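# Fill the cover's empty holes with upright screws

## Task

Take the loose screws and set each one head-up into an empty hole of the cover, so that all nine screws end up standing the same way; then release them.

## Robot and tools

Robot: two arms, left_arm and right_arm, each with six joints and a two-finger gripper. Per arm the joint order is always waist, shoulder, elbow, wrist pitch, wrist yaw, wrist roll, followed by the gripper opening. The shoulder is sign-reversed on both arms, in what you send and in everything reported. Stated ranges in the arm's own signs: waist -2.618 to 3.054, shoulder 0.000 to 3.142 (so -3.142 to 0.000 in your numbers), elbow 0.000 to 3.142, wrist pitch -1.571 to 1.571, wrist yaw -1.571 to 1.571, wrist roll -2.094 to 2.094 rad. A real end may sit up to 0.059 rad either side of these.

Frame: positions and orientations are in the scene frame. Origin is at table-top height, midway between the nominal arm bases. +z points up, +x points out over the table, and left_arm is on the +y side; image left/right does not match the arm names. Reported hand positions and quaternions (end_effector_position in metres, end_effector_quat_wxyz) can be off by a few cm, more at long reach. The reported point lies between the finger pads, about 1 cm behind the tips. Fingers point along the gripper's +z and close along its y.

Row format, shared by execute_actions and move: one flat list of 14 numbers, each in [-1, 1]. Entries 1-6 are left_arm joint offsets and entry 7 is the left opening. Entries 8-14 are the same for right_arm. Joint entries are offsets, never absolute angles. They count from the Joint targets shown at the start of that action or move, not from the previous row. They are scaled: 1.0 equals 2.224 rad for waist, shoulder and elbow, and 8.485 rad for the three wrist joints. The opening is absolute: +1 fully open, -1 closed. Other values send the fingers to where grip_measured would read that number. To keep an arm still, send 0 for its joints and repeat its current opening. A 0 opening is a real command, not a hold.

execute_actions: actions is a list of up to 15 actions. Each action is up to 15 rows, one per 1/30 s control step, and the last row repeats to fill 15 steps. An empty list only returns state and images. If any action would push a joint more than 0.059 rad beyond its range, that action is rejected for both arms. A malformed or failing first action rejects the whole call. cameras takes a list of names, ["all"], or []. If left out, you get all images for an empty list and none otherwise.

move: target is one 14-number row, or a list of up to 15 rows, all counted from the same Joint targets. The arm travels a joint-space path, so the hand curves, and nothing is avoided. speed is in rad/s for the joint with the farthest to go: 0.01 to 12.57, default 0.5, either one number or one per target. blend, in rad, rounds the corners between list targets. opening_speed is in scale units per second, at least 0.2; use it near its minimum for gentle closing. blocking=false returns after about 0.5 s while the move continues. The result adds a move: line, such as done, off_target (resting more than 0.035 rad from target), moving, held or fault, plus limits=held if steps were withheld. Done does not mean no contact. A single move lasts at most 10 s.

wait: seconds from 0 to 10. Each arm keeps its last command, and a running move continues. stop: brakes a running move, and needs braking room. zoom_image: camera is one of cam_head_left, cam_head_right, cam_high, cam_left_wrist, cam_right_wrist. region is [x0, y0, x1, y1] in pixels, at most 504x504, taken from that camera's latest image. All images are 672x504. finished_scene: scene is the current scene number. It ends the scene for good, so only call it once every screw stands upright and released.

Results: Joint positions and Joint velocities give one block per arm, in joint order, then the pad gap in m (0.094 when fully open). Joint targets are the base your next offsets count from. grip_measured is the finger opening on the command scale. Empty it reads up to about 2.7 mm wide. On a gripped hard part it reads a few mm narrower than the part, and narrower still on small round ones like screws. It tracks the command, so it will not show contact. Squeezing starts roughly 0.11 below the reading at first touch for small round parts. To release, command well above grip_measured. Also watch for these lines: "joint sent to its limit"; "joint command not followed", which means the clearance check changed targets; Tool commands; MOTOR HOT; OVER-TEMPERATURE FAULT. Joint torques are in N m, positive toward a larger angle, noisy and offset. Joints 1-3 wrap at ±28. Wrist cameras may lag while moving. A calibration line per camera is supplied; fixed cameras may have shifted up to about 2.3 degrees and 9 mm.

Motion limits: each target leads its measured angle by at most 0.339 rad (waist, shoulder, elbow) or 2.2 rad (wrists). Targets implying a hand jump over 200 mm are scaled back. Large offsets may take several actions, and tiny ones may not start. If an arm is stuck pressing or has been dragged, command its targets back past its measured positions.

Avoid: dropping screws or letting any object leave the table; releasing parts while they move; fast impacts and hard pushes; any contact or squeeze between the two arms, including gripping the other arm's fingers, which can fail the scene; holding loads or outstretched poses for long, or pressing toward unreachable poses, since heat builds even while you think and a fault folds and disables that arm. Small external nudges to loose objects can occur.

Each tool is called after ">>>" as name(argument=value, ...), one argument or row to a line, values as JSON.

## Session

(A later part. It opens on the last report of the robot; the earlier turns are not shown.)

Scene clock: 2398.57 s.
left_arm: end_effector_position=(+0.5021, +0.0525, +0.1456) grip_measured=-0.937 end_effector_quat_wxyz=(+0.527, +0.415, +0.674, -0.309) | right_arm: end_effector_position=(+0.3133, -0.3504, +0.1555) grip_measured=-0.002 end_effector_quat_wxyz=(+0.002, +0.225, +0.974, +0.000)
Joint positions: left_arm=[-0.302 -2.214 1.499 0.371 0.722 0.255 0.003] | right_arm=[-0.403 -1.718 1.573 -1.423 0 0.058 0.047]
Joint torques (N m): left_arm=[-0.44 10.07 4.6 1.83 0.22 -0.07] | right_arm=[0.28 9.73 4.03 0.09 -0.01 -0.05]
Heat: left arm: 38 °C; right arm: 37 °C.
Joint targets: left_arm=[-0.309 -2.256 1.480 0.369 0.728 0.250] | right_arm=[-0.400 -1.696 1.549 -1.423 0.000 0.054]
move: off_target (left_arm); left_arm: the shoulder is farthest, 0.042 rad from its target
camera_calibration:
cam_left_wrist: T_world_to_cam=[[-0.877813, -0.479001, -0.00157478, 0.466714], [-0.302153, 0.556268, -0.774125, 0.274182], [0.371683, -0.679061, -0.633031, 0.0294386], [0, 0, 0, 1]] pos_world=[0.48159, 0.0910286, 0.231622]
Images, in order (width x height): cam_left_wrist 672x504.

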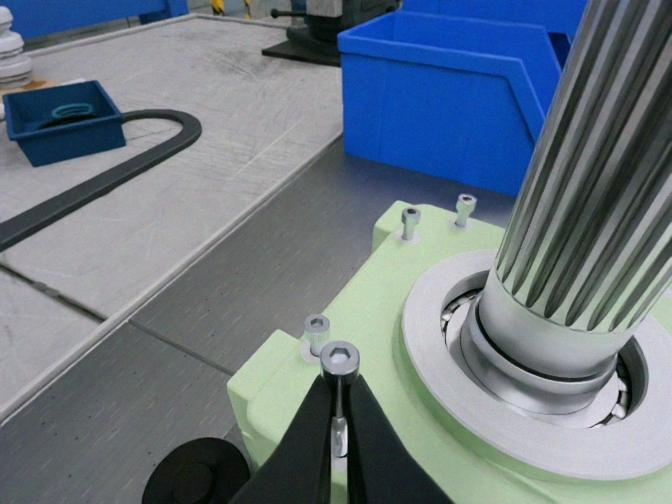

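>>> move(
  target=[0,0,0,0,0.001,0,-1,0,0,0,0,0,0,0],
  speed=0.03,
  cameras=["cam_left_wrist"],
)

>>> zoom_image(
  camera="cam_left_wrist",
  region=[270, 390, 420, 504],
)

Scene clock: 2405.07 s.
left_arm: end_effector_position=(+0.5018, +0.0523, +0.1457) grip_measured=-0.937 end_effector_quat_wxyz=(+0.527, +0.416, +0.673, -0.310) | right_arm: end_effector_position=(+0.3133, -0.3504, +0.1555) grip_measured=-0.002 end_effector_quat_wxyz=(+0.002, +0.225, +0.974, +0.000)
Joint positions: left_arm=[-0.302 -2.214 1.499 0.371 0.724 0.255 0.003] | right_arm=[-0.403 -1.718 1.573 -1.423 0 0.058 0.047]
Joint torques (N m): left_arm=[-0.72 9.98 4.7 1.82 0.31 -0.04] | right_arm=[0.28 9.73 4.01 0.09 -0.01 -0.05]
Heat: left arm: 37 °C; right arm: 37 °C.
Joint targets: left_arm=[-0.309 -2.256 1.480 0.369 0.736 0.250] | right_arm=[-0.400 -1.696 1.549 -1.423 0.000 0.054]
move: off_target (left_arm); left_arm: the shoulder is farthest, 0.042 rad from its target
camera_calibration:
cam_left_wrist: T_world_to_cam=[[-0.87886, -0.477079, -0.00124475, 0.466655], [-0.300857, 0.556251, -0.774641, 0.273722], [0.370257, -0.680427, -0.632399, 0.0302089], [0, 0, 0, 1]] pos_world=[0.48129, 0.0909277, 0.231722]
Images, in order (width x height): cam_left_wrist 672x504.

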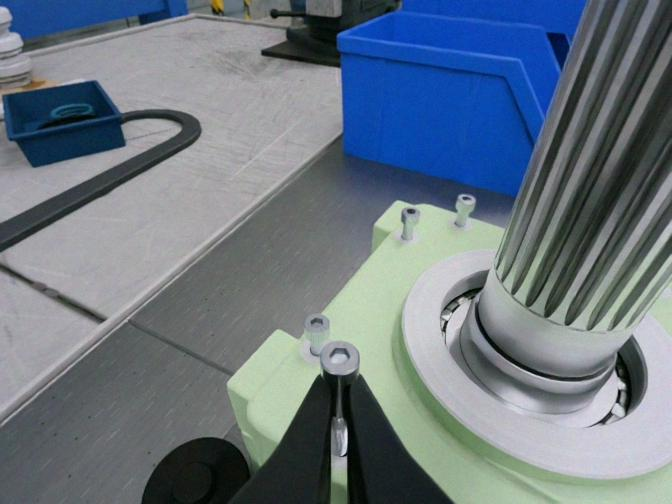

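Scaled by 3.360 from the camera's 672x504 image, which has a finer 960x720 frame.

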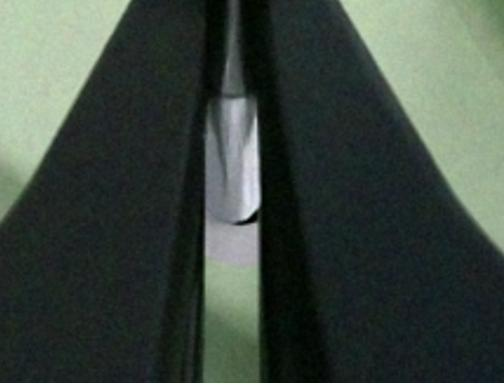

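>>> move(
  target=[0,0,0,0,0.0016,0,-1,0,0,0,0,0,0,0],
  speed=0.03,
  cameras=["cam_left_wrist"],
)

>>> zoom_image(
  camera="cam_left_wrist",
  region=[290, 420, 390, 504],
)

Scene clock: 2412.33 s.
left_arm: end_effector_position=(+0.5004, +0.0511, +0.1455) grip_measured=-0.937 end_effector_quat_wxyz=(+0.526, +0.418, +0.670, -0.314) | right_arm: end_effector_position=(+0.3133, -0.3504, +0.1555) grip_measured=-0.002 end_effector_quat_wxyz=(+0.002, +0.225, +0.974, +0.000)
Joint positions: left_arm=[-0.302 -2.217 1.499 0.376 0.736 0.255 0.003] | right_arm=[-0.403 -1.718 1.573 -1.423 0 0.058 0.047]
Joint torques (N m): left_arm=[-0.53 10.41 4.7 1.76 0.28 -0.07] | right_arm=[0.28 9.73 4.03 0.09 -0.01 -0.05]
Heat: left arm: 37 °C; right arm: 37 °C.
Joint targets: left_arm=[-0.309 -2.255 1.480 0.369 0.750 0.250] | right_arm=[-0.400 -1.696 1.549 -1.423 0.000 0.054]
move: off_target (left_arm); left_arm: the shoulder is farthest, 0.039 rad from its target
camera_calibration:
cam_left_wrist: T_world_to_cam=[[-0.884075, -0.467344, 0.0003676, 0.46674], [-0.294313, 0.556141, -0.77723, 0.270914], [0.36303, -0.687238, -0.629216, 0.0332653], [0, 0, 0, 1]] pos_world=[0.48029, 0.090323, 0.231322]
Images, in order (width x height): cam_left_wrist 672x504.

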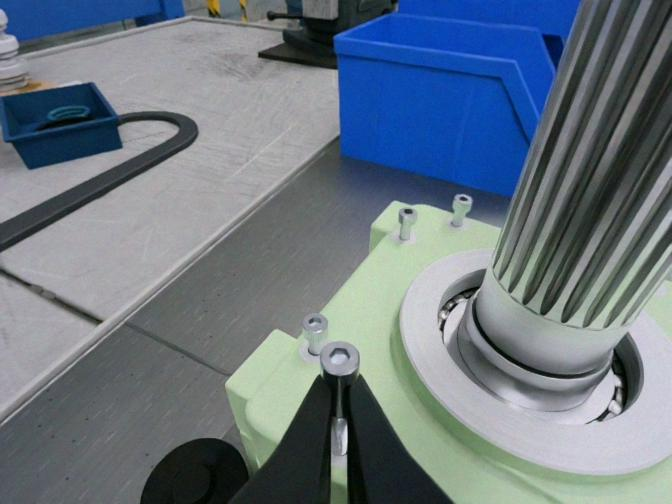

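Scaled by 5.040 from the camera's 672x504 image, which has a finer 960x720 frame.

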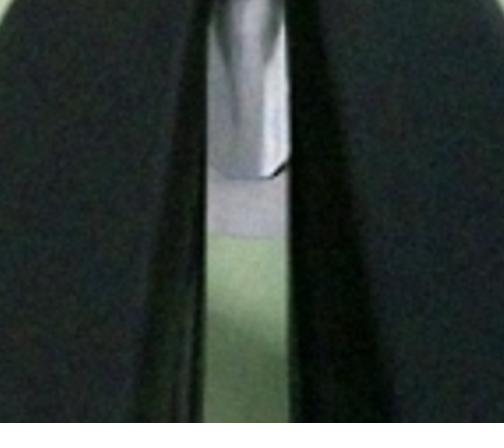

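>>> move(
  target=[0,-0.005,-0.003,0,0,0,-1,0,0,0,0,0,0,0],
  speed=0.03,
  cameras=["cam_left_wrist","cam_head_right"],
)

>>> zoom_image(
  camera="cam_left_wrist",
  region=[290, 420, 390, 504],
)

>>> zoom_image(
  camera="cam_head_right",
  region=[330, 180, 380, 230],
)

Scene clock: 2427.03 s.
left_arm: end_effector_position=(+0.5002, +0.0503, +0.1448) grip_measured=-0.937 end_effector_quat_wxyz=(+0.527, +0.420, +0.667, -0.316) | right_arm: end_effector_position=(+0.3133, -0.3504, +0.1555) grip_measured=-0.002 end_effector_quat_wxyz=(+0.002, +0.225, +0.974, +0.000)
Joint positions: left_arm=[-0.302 -2.222 1.499 0.385 0.743 0.255 0.003] | right_arm=[-0.403 -1.718 1.573 -1.423 0 0.058 0.047]
Joint torques (N m): left_arm=[-0.51 9.88 4.23 1.64 0.25 -0.05] | right_arm=[0.27 9.73 4.03 0.09 -0.01 -0.05]
Heat: left arm: 38 °C; right arm: 37 °C.
Joint targets: left_arm=[-0.309 -2.267 1.473 0.369 0.750 0.250] | right_arm=[-0.400 -1.696 1.549 -1.423 0.000 0.054]
move: off_target (left_arm); left_arm: the shoulder is farthest, 0.044 rad from its target
camera_calibration:
cam_left_wrist: T_world_to_cam=[[-0.88695, -0.461863, -0.0014694, 0.467594], [-0.287767, 0.555103, -0.780417, 0.268036], [0.361261, -0.691768, -0.625258, 0.0328791], [0, 0, 0, 1]] pos_world=[0.479987, 0.0899215, 0.230425]
Images, in order (width x height): cam_head_right 672x504, cam_left_wrist 672x504.

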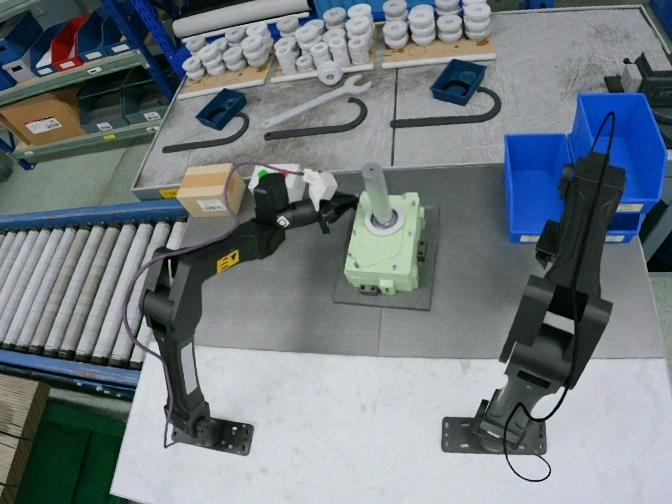

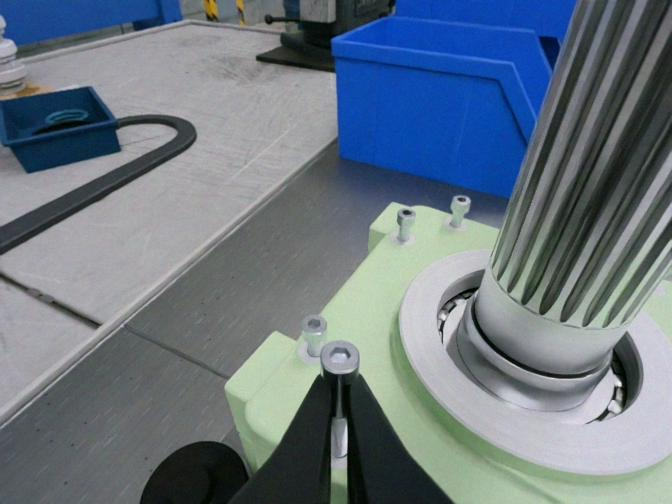

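Scaled by 5.040 from the camera's 672x504 image, which has a finer 960x720 frame.

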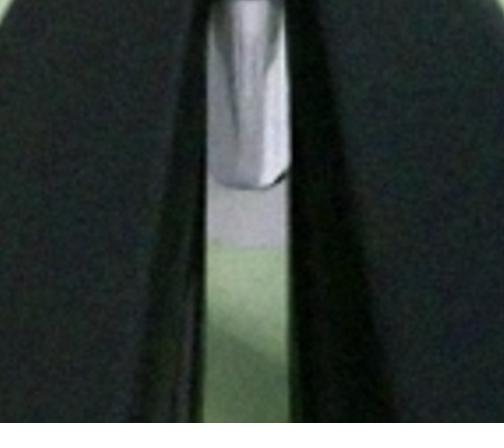

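Scaled by 10.080 from the camera's 672x504 image, which has a finer 960x720 frame.

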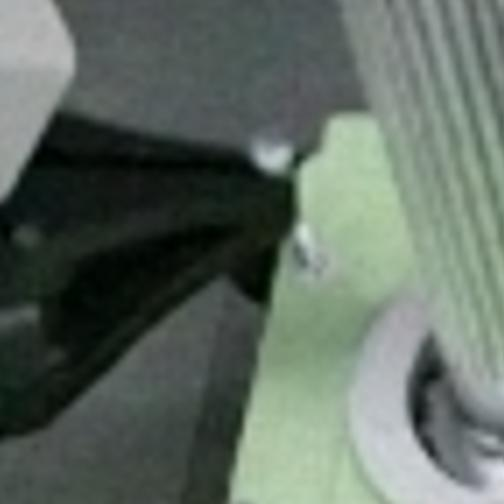

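>>> move(
  target=[
    [0.0103,0.0581,0.0812,-0.0264,0.001,0,-1,0,0,0,0,0,0,0],
    [0.0004,0.021,0.012,-0.0028,0.001,0,-1,0,0,0,0,0,0,0],
    [0.0004,0.0176,0.0102,-0.0019,0.001,0,-1,0,0,0,0,0,0,0],
    [0.0004,0.0176,0.0102,-0.0019,-0.0041,0,-1,0,0,0,0,0,0,0],
  ],
  speed=[0.25,0.25,0.03,0.05],
  cameras=["cam_left_wrist"],
)

>>> zoom_image(
  camera="cam_left_wrist",
  region=[270, 390, 420, 504],
)

>>> zoom_image(
  camera="cam_left_wrist",
  region=[220, 320, 460, 504],
)

Scene clock: 2461.93 s.
left_arm: end_effector_position=(+0.5018, +0.0523, +0.1569) grip_measured=-0.937 end_effector_quat_wxyz=(+0.529, +0.415, +0.673, -0.308) | right_arm: end_effector_position=(+0.3133, -0.3504, +0.1555) grip_measured=-0.002 end_effector_quat_wxyz=(+0.002, +0.225, +0.974, +0.000)
Joint positions: left_arm=[-0.303 -2.194 1.512 0.342 0.721 0.255 0.003] | right_arm=[-0.403 -1.718 1.573 -1.423 0 0.058 0.047]
Joint torques (N m): left_arm=[-0.5 10.81 4.97 1.94 0.05 -0.07] | right_arm=[0.28 9.73 4.01 0.09 -0.01 -0.05]
Heat: left arm: 37 °C; right arm: 37 °C.
Joint targets: left_arm=[-0.308 -2.227 1.496 0.352 0.715 0.250] | right_arm=[-0.400 -1.696 1.549 -1.423 0.000 0.054]
move: done
camera_calibration:
cam_left_wrist: T_world_to_cam=[[-0.877623, -0.479326, -0.00495726, 0.466826], [-0.298896, 0.555291, -0.776088, 0.281696], [0.374752, -0.679631, -0.630605, 0.0347122], [0, 0, 0, 1]] pos_world=[0.480886, 0.0909299, 0.242825]
Images, in order (width x height): cam_left_wrist 672x504.

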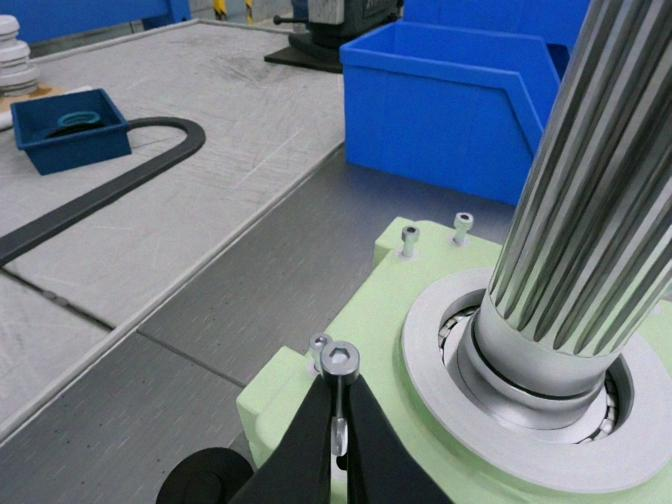

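Scaled by 3.360 from the camera's 672x504 image, which has a finer 960x720 frame.

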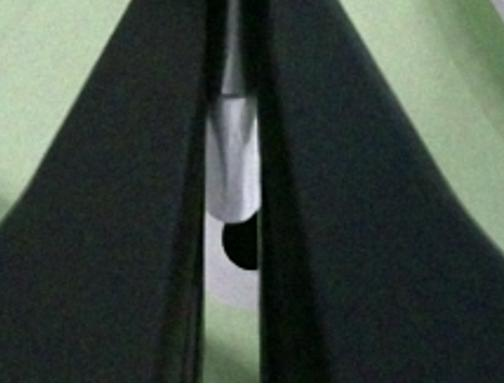

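Scaled by 2.100 from the camera's 672x504 image, which has a finer 960x720 frame.

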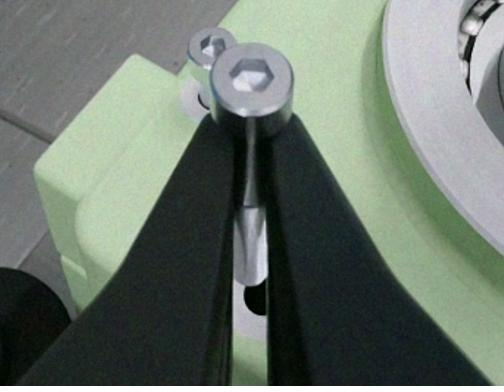

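>>> move(
  target=[0,-0.0054,0,0,0,0,-1,0,0,0,0,0,0,0],
  speed=0.03,
  cameras=["cam_left_wrist"],
)

>>> zoom_image(
  camera="cam_left_wrist",
  region=[270, 390, 420, 504],
)

Scene clock: 2473.03 s.
left_arm: end_effector_position=(+0.5025, +0.0522, +0.1506) grip_measured=-0.937 end_effector_quat_wxyz=(+0.525, +0.415, +0.676, -0.309) | right_arm: end_effector_position=(+0.3133, -0.3504, +0.1555) grip_measured=-0.002 end_effector_quat_wxyz=(+0.002, +0.225, +0.974, +0.000)
Joint positions: left_arm=[-0.303 -2.206 1.512 0.344 0.72 0.255 0.003] | right_arm=[-0.403 -1.718 1.573 -1.423 0 0.058 0.047]
Joint torques (N m): left_arm=[-0.5 10.78 4.82 1.91 0.1 -0.08] | right_arm=[0.28 9.73 4.03 0.09 -0.01 -0.05]
Heat: left arm: 37 °C; right arm: 37 °C.
Joint targets: left_arm=[-0.308 -2.239 1.496 0.353 0.715 0.250] | right_arm=[-0.400 -1.696 1.549 -1.423 0.000 0.054]
move: done
camera_calibration:
cam_left_wrist: T_world_to_cam=[[-0.877151, -0.480212, 0.00119759, 0.466234], [-0.306371, 0.557691, -0.771438, 0.279965], [0.369786, -0.677035, -0.636303, 0.0336324], [0, 0, 0, 1]] pos_world=[0.482294, 0.0905275, 0.236818]
Images, in order (width x height): cam_left_wrist 672x504.

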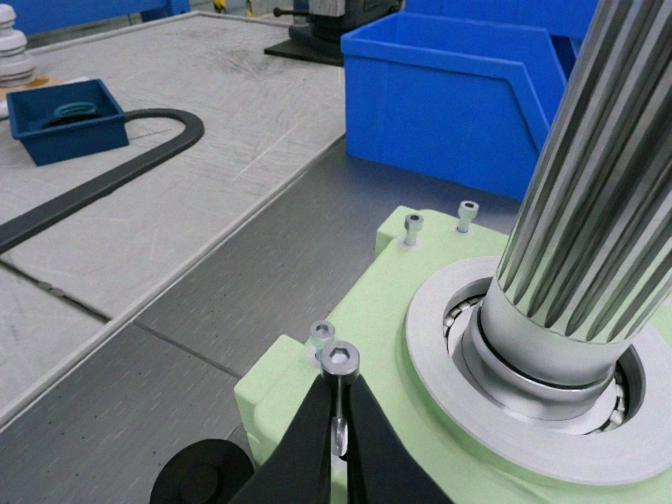

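Scaled by 3.360 from the camera's 672x504 image, which has a finer 960x720 frame.

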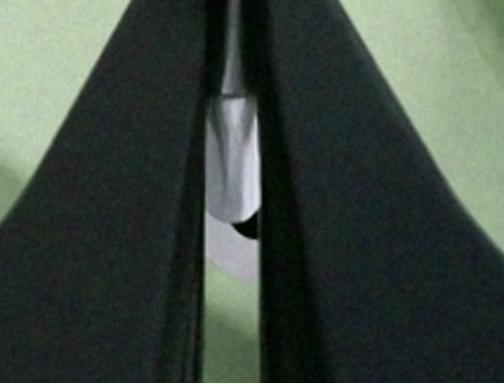

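>>> wait(
  seconds=0.1,
  cameras=["cam_left_wrist","cam_head_right","cam_head_left"],
)

>>> zoom_image(
  camera="cam_head_right",
  region=[330, 180, 380, 230],
)

>>> zoom_image(
  camera="cam_head_left",
  region=[340, 190, 390, 240],
)

Scene clock: 2487.87 s.
left_arm: end_effector_position=(+0.5025, +0.0522, +0.1506) grip_measured=-0.937 end_effector_quat_wxyz=(+0.525, +0.415, +0.676, -0.309) | right_arm: end_effector_position=(+0.3133, -0.3504, +0.1555) grip_measured=-0.002 end_effector_quat_wxyz=(+0.002, +0.225, +0.974, +0.000)
Joint positions: left_arm=[-0.303 -2.206 1.512 0.344 0.72 0.255 0.003] | right_arm=[-0.403 -1.718 1.573 -1.423 0 0.058 0.047]
Joint torques (N m): left_arm=[-0.42 10.81 4.86 1.89 0.1 -0.05] | right_arm=[0.28 9.73 4.01 0.09 -0.01 -0.05]
Heat: left arm: 37 °C; right arm: 37 °C.
Joint targets: left_arm=[-0.308 -2.239 1.496 0.353 0.715 0.250] | right_arm=[-0.400 -1.696 1.549 -1.423 0.000 0.054]
Tool commands: left_gripper/opening=-1.0 right_gripper/opening=+0.0
wait: 0.10 s; at rest from the start
camera_calibration:
cam_left_wrist: T_world_to_cam=[[-0.877151, -0.480212, 0.00119759, 0.466234], [-0.306371, 0.557691, -0.771438, 0.279965], [0.369786, -0.677035, -0.636303, 0.0336324], [0, 0, 0, 1]] pos_world=[0.482294, 0.0905275, 0.236818]
Images, in order (width x height): cam_head_left 672x504, cam_head_right 672x504, cam_left_wrist 672x504.

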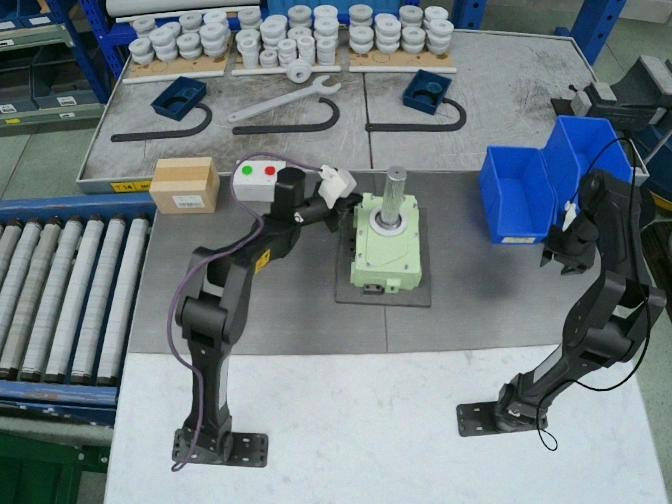

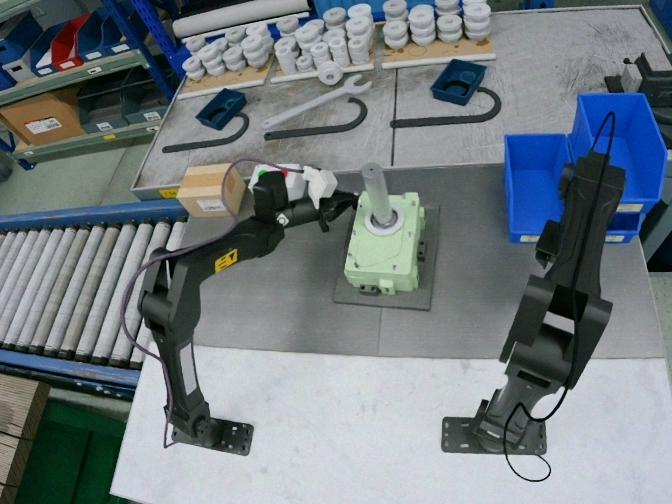

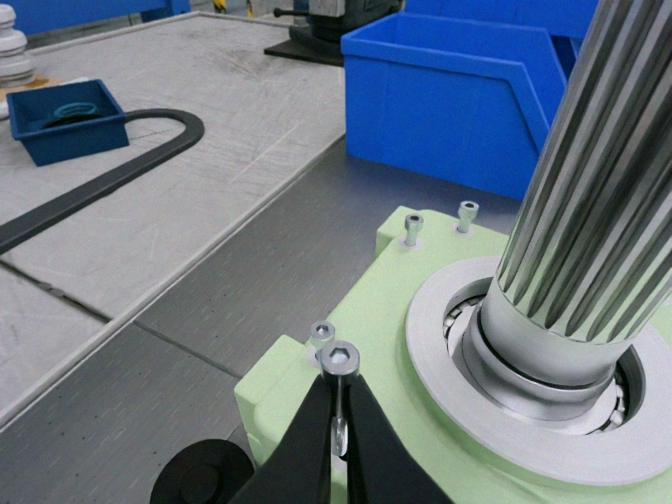

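Scaled by 10.080 from the camera's 672x504 image, which has a finer 960x720 frame.

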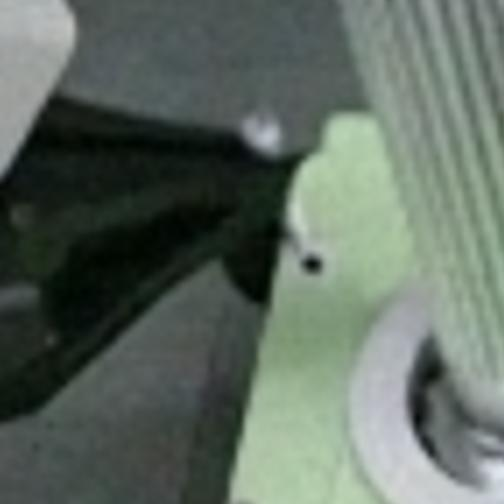

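Scaled by 10.080 from the camera's 672x504 image, which has a finer 960x720 frame.

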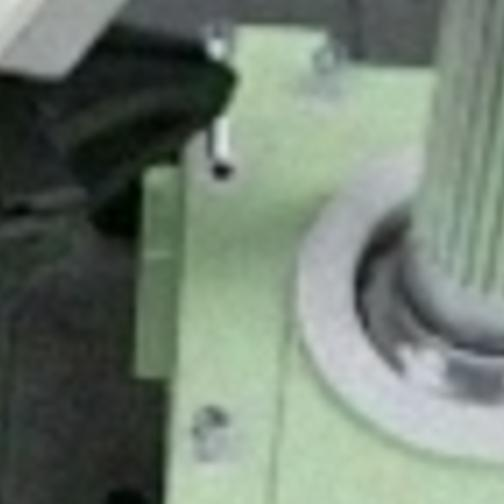

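>>> move(
  target=[0,0,0,0,0.0036,0,-1,0,0,0,0,0,0,0],
  speed=0.05,
  cameras=["cam_left_wrist"],
)

>>> zoom_image(
  camera="cam_left_wrist",
  region=[270, 390, 420, 504],
)

Scene clock: 2499.63 s.
left_arm: end_effector_position=(+0.5003, +0.0509, +0.1513) grip_measured=-0.937 end_effector_quat_wxyz=(+0.524, +0.418, +0.673, -0.314) | right_arm: end_effector_position=(+0.3133, -0.3504, +0.1555) grip_measured=-0.002 end_effector_quat_wxyz=(+0.002, +0.225, +0.974, +0.000)
Joint positions: left_arm=[-0.303 -2.206 1.512 0.344 0.735 0.255 0.003] | right_arm=[-0.403 -1.718 1.573 -1.423 0 0.058 0.047]
Joint torques (N m): left_arm=[-0.46 10.74 4.98 1.92 0.26 -0.08] | right_arm=[0.28 9.73 4.01 0.09 -0.01 -0.05]
Heat: left arm: 37 °C; right arm: 37 °C.
Joint targets: left_arm=[-0.308 -2.239 1.496 0.353 0.745 0.250] | right_arm=[-0.400 -1.696 1.549 -1.423 0.000 0.054]
move: done
camera_calibration:
cam_left_wrist: T_world_to_cam=[[-0.883766, -0.467903, 0.00493985, 0.465725], [-0.299842, 0.558168, -0.773655, 0.277543], [0.359239, -0.685211, -0.633587, 0.0392909], [0, 0, 0, 1]] pos_world=[0.480696, 0.0899208, 0.237317]
Images, in order (width x height): cam_left_wrist 672x504.

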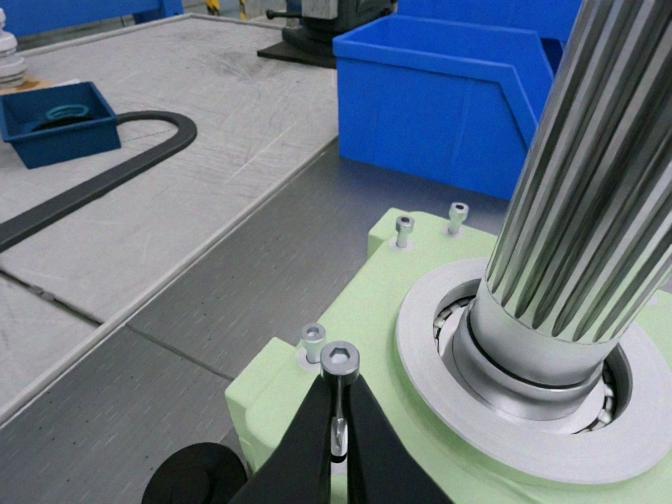

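Scaled by 3.360 from the camera's 672x504 image, which has a finer 960x720 frame.

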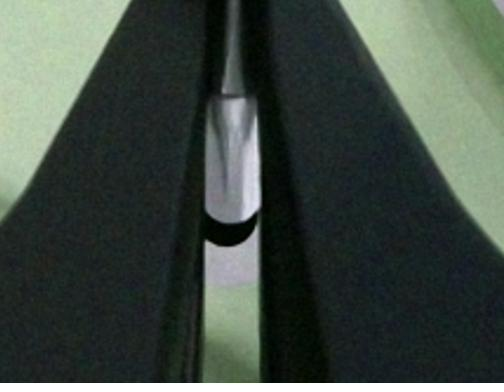

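>>> move(
  target=[0,-0.0038,-0.0028,0.0013,0,0,-1,0,0,0,0,0,0,0],
  speed=0.03,
  cameras=["cam_left_wrist"],
)

>>> zoom_image(
  camera="cam_left_wrist",
  region=[270, 390, 420, 504],
)

Scene clock: 2509.97 s.
left_arm: end_effector_position=(+0.5000, +0.0508, +0.1462) grip_measured=-0.937 end_effector_quat_wxyz=(+0.522, +0.418, +0.673, -0.315) | right_arm: end_effector_position=(+0.3133, -0.3504, +0.1555) grip_measured=-0.002 end_effector_quat_wxyz=(+0.002, +0.225, +0.974, +0.000)
Joint positions: left_arm=[-0.303 -2.214 1.506 0.354 0.736 0.255 0.003] | right_arm=[-0.403 -1.718 1.573 -1.423 0 0.058 0.047]
Joint torques (N m): left_arm=[-0.35 10.58 4.85 1.93 0.27 -0.04] | right_arm=[0.27 9.74 4.01 0.09 -0.01 -0.05]
Heat: left arm: 37 °C; right arm: 37 °C.
Joint targets: left_arm=[-0.308 -2.248 1.490 0.363 0.746 0.250] | right_arm=[-0.400 -1.696 1.549 -1.423 0.000 0.054]
move: done
camera_calibration:
cam_left_wrist: T_world_to_cam=[[-0.884408, -0.466648, 0.00792848, 0.465248], [-0.301983, 0.559212, -0.772068, 0.27446], [0.35585, -0.685217, -0.635491, 0.0380812], [0, 0, 0, 1]] pos_world=[0.4808, 0.089719, 0.232414]
Images, in order (width x height): cam_left_wrist 672x504.

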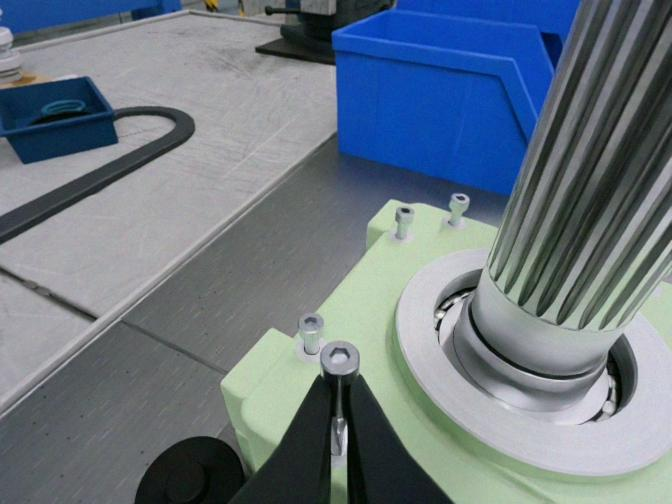

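Scaled by 3.360 from the camera's 672x504 image, which has a finer 960x720 frame.

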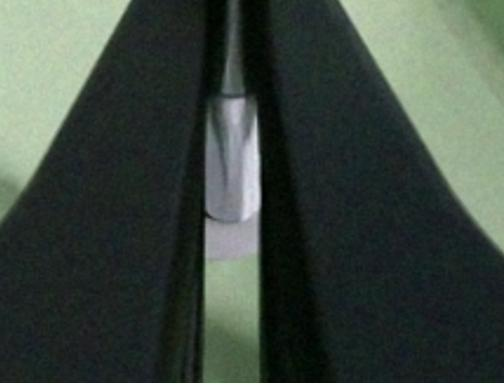

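>>> move(
  target=[0,-0.0034,-0.002,0.0013,0,0,-1,0,0,0,0,0,0,0],
  speed=0.03,
  cameras=["cam_left_wrist"],
)

>>> zoom_image(
  camera="cam_left_wrist",
  region=[290, 420, 390, 504],
)

Scene clock: 2520.30 s.
left_arm: end_effector_position=(+0.5008, +0.0505, +0.1440) grip_measured=-0.937 end_effector_quat_wxyz=(+0.523, +0.418, +0.672, -0.315) | right_arm: end_effector_position=(+0.3133, -0.3504, +0.1555) grip_measured=-0.002 end_effector_quat_wxyz=(+0.002, +0.225, +0.974, +0.000)
Joint positions: left_arm=[-0.303 -2.221 1.506 0.364 0.736 0.255 0.003] | right_arm=[-0.403 -1.718 1.573 -1.423 0 0.058 0.047]
Joint torques (N m): left_arm=[-0.42 10.81 4.51 1.93 0.27 -0.04] | right_arm=[0.27 9.74 4.01 0.09 -0.01 -0.05]
Heat: left arm: 38 °C; right arm: 37 °C.
Joint targets: left_arm=[-0.308 -2.255 1.485 0.375 0.746 0.250] | right_arm=[-0.400 -1.696 1.549 -1.423 0.000 0.054]
move: done
camera_calibration:
cam_left_wrist: T_world_to_cam=[[-0.884606, -0.466302, 0.00591046, 0.46623], [-0.299535, 0.558431, -0.773585, 0.272219], [0.357424, -0.686088, -0.633665, 0.0351721], [0, 0, 0, 1]] pos_world=[0.481397, 0.0895197, 0.230116]
Images, in order (width x height): cam_left_wrist 672x504.

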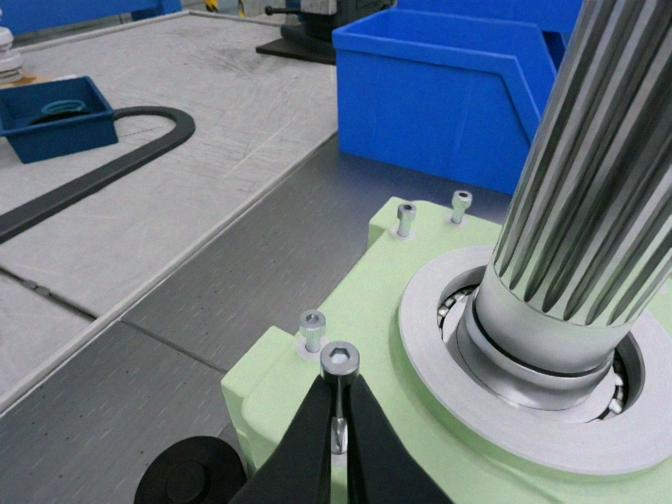

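Scaled by 5.040 from the camera's 672x504 image, which has a finer 960x720 frame.

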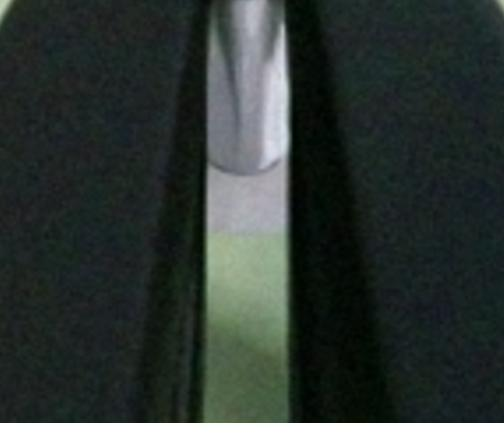

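>>> move(
  target=[0,-0.0054,-0.0036,0.0018,0,0,-1,0,0,0,0,0,0,0],
  speed=0.03,
  cameras=["cam_left_wrist"],
)

>>> zoom_image(
  camera="cam_left_wrist",
  region=[220, 330, 460, 504],
)

Scene clock: 2526.03 s.
left_arm: end_effector_position=(+0.5006, +0.0505, +0.1384) grip_measured=-0.937 end_effector_quat_wxyz=(+0.524, +0.418, +0.672, -0.315) | right_arm: end_effector_position=(+0.3133, -0.3504, +0.1555) grip_measured=-0.002 end_effector_quat_wxyz=(+0.002, +0.225, +0.974, +0.000)
Joint positions: left_arm=[-0.303 -2.231 1.496 0.387 0.736 0.255 0.003] | right_arm=[-0.403 -1.718 1.573 -1.423 0 0.058 0.047]
Joint torques (N m): left_arm=[-0.34 10.55 4.64 1.84 0.25 -0.05] | right_arm=[0.28 9.73 4.01 0.09 -0.01 -0.05]
Heat: left arm: 38 °C; right arm: 37 °C.
Joint targets: left_arm=[-0.308 -2.267 1.477 0.390 0.746 0.250] | right_arm=[-0.400 -1.696 1.549 -1.423 0.000 0.054]
move: off_target (left_arm); left_arm: the shoulder is farthest, 0.036 rad from its target
camera_calibration:
cam_left_wrist: T_world_to_cam=[[-0.884576, -0.466376, 0.00436556, 0.466383], [-0.297932, 0.557837, -0.774632, 0.267104], [0.358835, -0.686521, -0.632398, 0.0307507], [0, 0, 0, 1]] pos_world=[0.481095, 0.0896205, 0.224318]
Images, in order (width x height): cam_left_wrist 672x504.

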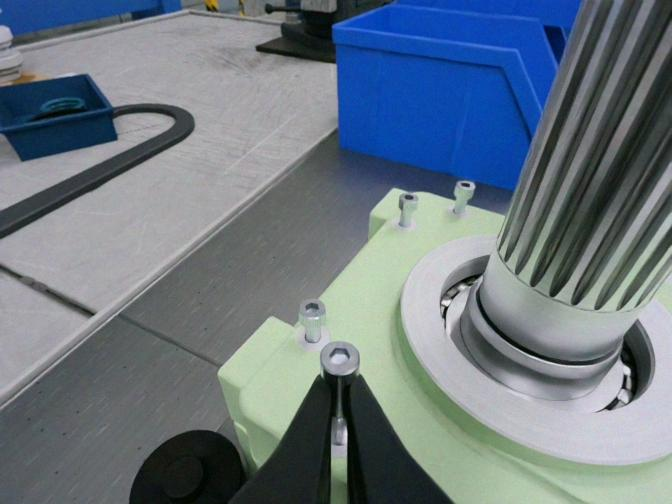

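Scaled by 2.100 from the camera's 672x504 image, which has a finer 960x720 frame.

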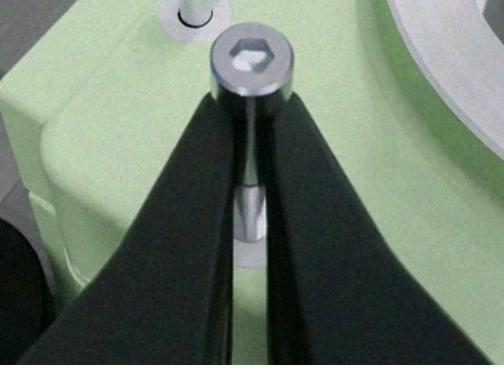

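In the hole. Continue down.

>>> move(
  target=[0,-0.0085,-0.006,0.003,0,0,-1,0,0,0,0,0,0,0],
  speed=0.05,
  cameras=["cam_left_wrist"],
)

>>> zoom_image(
  camera="cam_left_wrist",
  region=[220, 330, 460, 504],
)

Scene clock: 2532.47 s.
left_arm: end_effector_position=(+0.5007, +0.0505, +0.1292) grip_measured=-0.937 end_effector_quat_wxyz=(+0.525, +0.418, +0.671, -0.315) | right_arm: end_effector_position=(+0.3133, -0.3504, +0.1555) grip_measured=-0.002 end_effector_quat_wxyz=(+0.002, +0.225, +0.974, +0.000)
Joint positions: left_arm=[-0.303 -2.249 1.484 0.418 0.736 0.255 0.003] | right_arm=[-0.403 -1.718 1.573 -1.423 0 0.058 0.047]
Joint torques (N m): left_arm=[-0.4 10.44 4.51 1.8 0.24 -0.08] | right_arm=[0.28 9.73 4.01 0.09 -0.01 -0.05]
Heat: left arm: 38 °C; right arm: 37 °C.
Joint targets: left_arm=[-0.308 -2.286 1.463 0.415 0.746 0.250] | right_arm=[-0.400 -1.696 1.549 -1.423 0.000 0.054]
move: off_target (left_arm); left_arm: the shoulder is farthest, 0.037 rad from its target
camera_calibration:
cam_left_wrist: T_world_to_cam=[[-0.884578, -0.46638, 0.00334124, 0.466555], [-0.296825, 0.557431, -0.775349, 0.259683], [0.359745, -0.686848, -0.631524, 0.024437], [0, 0, 0, 1]] pos_world=[0.480994, 0.089621, 0.215219]
Images, in order (width x height): cam_left_wrist 672x504.

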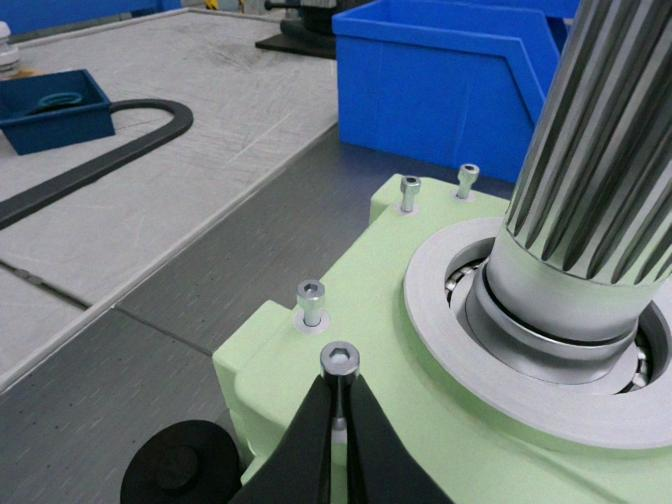

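Scaled by 2.100 from the camera's 672x504 image, which has a finer 960x720 frame.

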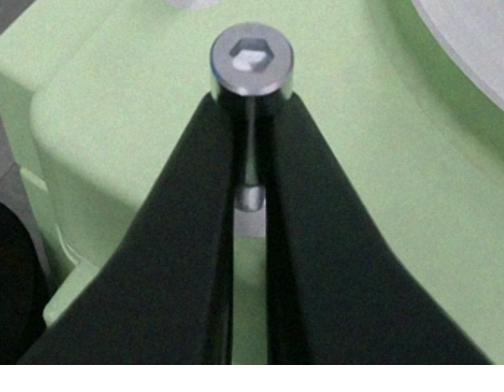

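>>> move(
  target=[0,0,0,0,0,0,-0.55,0,0,0,0,0,0,0],
  opening_speed=0.4,
  cameras=["cam_left_wrist"],
)

>>> zoom_image(
  camera="cam_left_wrist",
  region=[220, 330, 460, 504],
)

Scene clock: 2538.37 s.
left_arm: end_effector_position=(+0.5002, +0.0507, +0.1280) grip_measured=-0.553 end_effector_quat_wxyz=(+0.524, +0.418, +0.672, -0.315) | right_arm: end_effector_position=(+0.3133, -0.3504, +0.1555) grip_measured=-0.002 end_effector_quat_wxyz=(+0.002, +0.225, +0.974, +0.000)
Joint positions: left_arm=[-0.303 -2.249 1.481 0.419 0.736 0.255 0.021] | right_arm=[-0.403 -1.718 1.573 -1.423 0 0.058 0.047]
Joint torques (N m): left_arm=[-0.5 10.5 4.77 1.77 0.28 -0.07] | right_arm=[0.29 9.73 4.03 0.09 -0.01 -0.05]
Heat: left arm: 38 °C; right arm: 37 °C.
Joint targets: left_arm=[-0.308 -2.286 1.464 0.415 0.746 0.250] | right_arm=[-0.400 -1.696 1.549 -1.423 0.000 0.054]
move: off_target (left_arm); left_arm: the shoulder is farthest, 0.037 rad from its target
camera_calibration:
cam_left_wrist: T_world_to_cam=[[-0.884611, -0.466304, 0.00488603, 0.465932], [-0.298428, 0.558026, -0.774305, 0.259071], [0.358335, -0.686417, -0.632794, 0.0248], [0, 0, 0, 1]] pos_world=[0.480596, 0.0897202, 0.214017]
Images, in order (width x height): cam_left_wrist 672x504.

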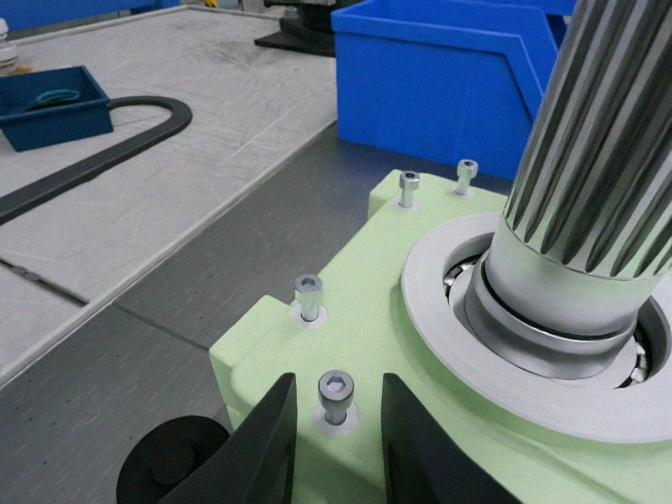

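Scaled by 2.100 from the camera's 672x504 image, which has a finer 960x720 frame.

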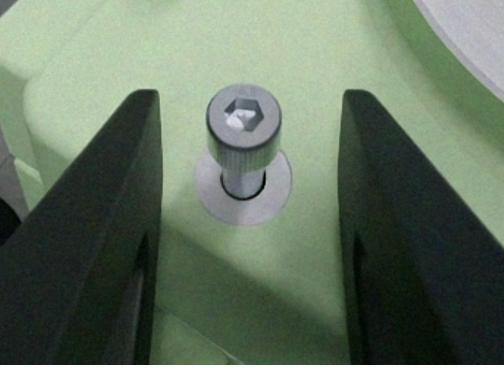

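>>> move(
  target=[
    [0,0.035,0.035,0,0,0,-0.55,0,0,0,0,0,0,0],
    [0,0.0836,0.0836,-0.0253,0,0,-0.55,0,0,0,0,0,0,0],
    [0.116,0.4388,-0.2388,-0.0489,0,0,-0.55,0,0,0,0,0,0,0],
  ],
  speed=[0.2,0.4,0.8],
  cameras=["cam_left_wrist","cam_head_right","cam_head_left","cam_high"],
)

>>> zoom_image(
  camera="cam_left_wrist",
  region=[280, 180, 620, 504],
)

>>> zoom_image(
  camera="cam_head_left",
  region=[330, 190, 430, 290],
)

Scene clock: 2552.23 s.
left_arm: end_effector_position=(+0.3617, +0.2048, +0.2705) grip_measured=-0.553 end_effector_quat_wxyz=(+0.556, +0.332, +0.720, -0.250) | right_arm: end_effector_position=(+0.3133, -0.3504, +0.1555) grip_measured=-0.002 end_effector_quat_wxyz=(+0.002, +0.225, +0.974, +0.000)
Joint positions: left_arm=[-0.053 -1.327 0.951 0.022 0.741 0.255 0.021] | right_arm=[-0.403 -1.718 1.573 -1.423 0 0.058 0.047]
Joint torques (N m): left_arm=[0.25 7.1 5.26 1.64 0.21 -0.05] | right_arm=[0.28 9.73 4.01 0.09 -0.01 -0.05]
Heat: left arm: 38 °C; right arm: 37 °C.
Joint targets: left_arm=[-0.050 -1.310 0.933 0.000 0.746 0.250] | right_arm=[-0.400 -1.696 1.549 -1.423 0.000 0.054]
move: done
camera_calibration:
cam_left_wrist: T_world_to_cam=[[-0.744651, -0.667382, 0.00982898, 0.403885], [-0.429664, 0.468037, -0.772224, 0.307395], [0.510768, -0.57926, -0.635274, 0.193938], [0, 0, 0, 1]] pos_world=[0.333772, 0.238014, 0.356612]
Images, in order (width x height): cam_head_left 672x504, cam_head_right 672x504, cam_high 672x504, cam_left_wrist 672x504.

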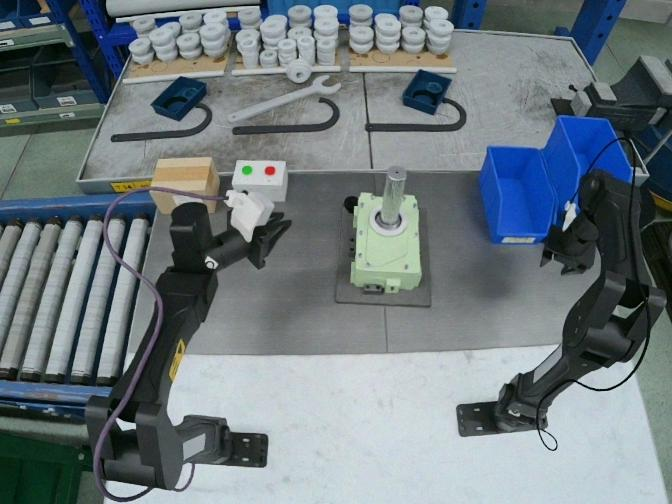

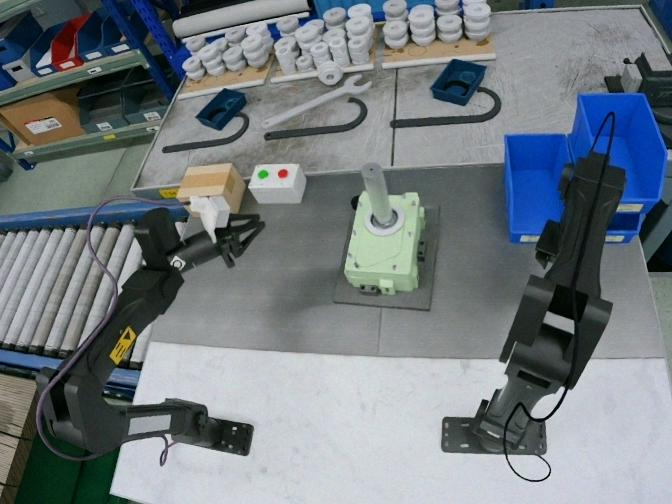

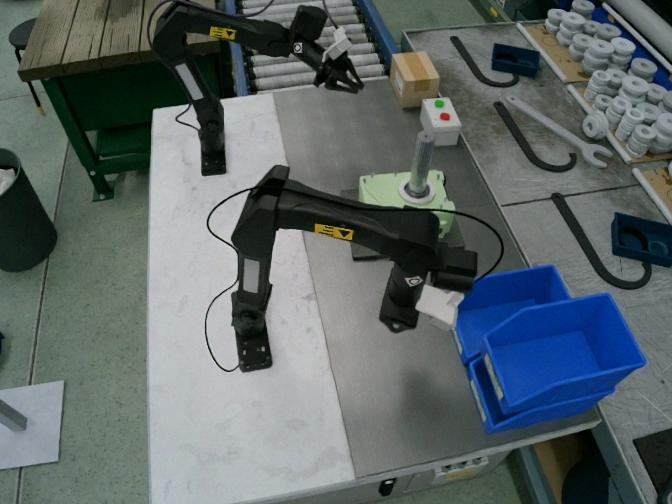

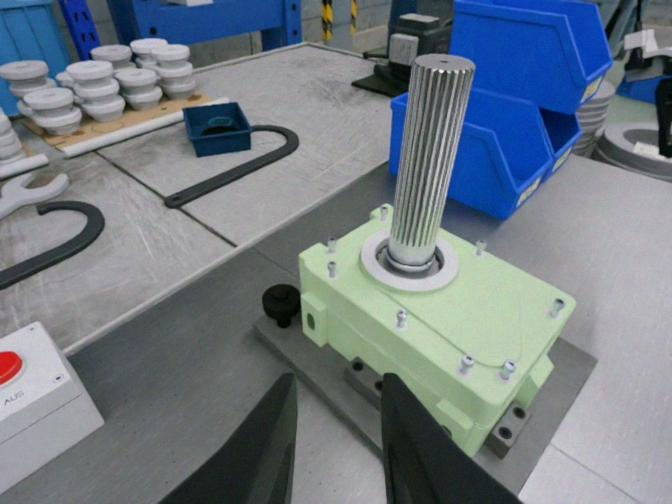

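Scaled by 1.482 from the camera's 672x504 image, which has a finer 960x720 frame.

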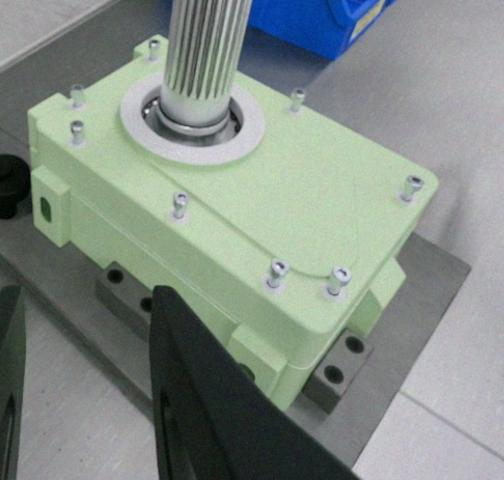

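Scaled by 5.040 from the camera's 672x504 image, which has a finer 960x720 frame.

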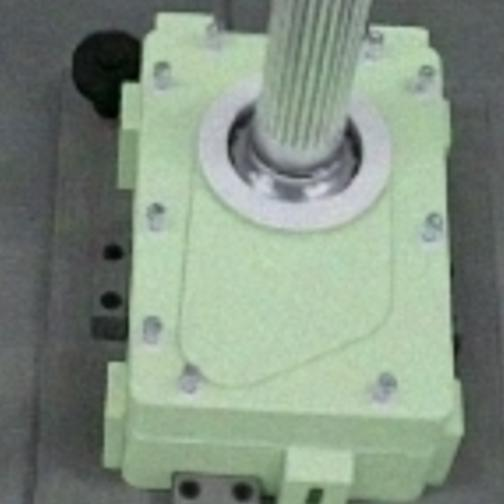

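All nine screws now stand alike.

>>> finished_scene(
  scene=1,
)

The scene is finished: the task was done.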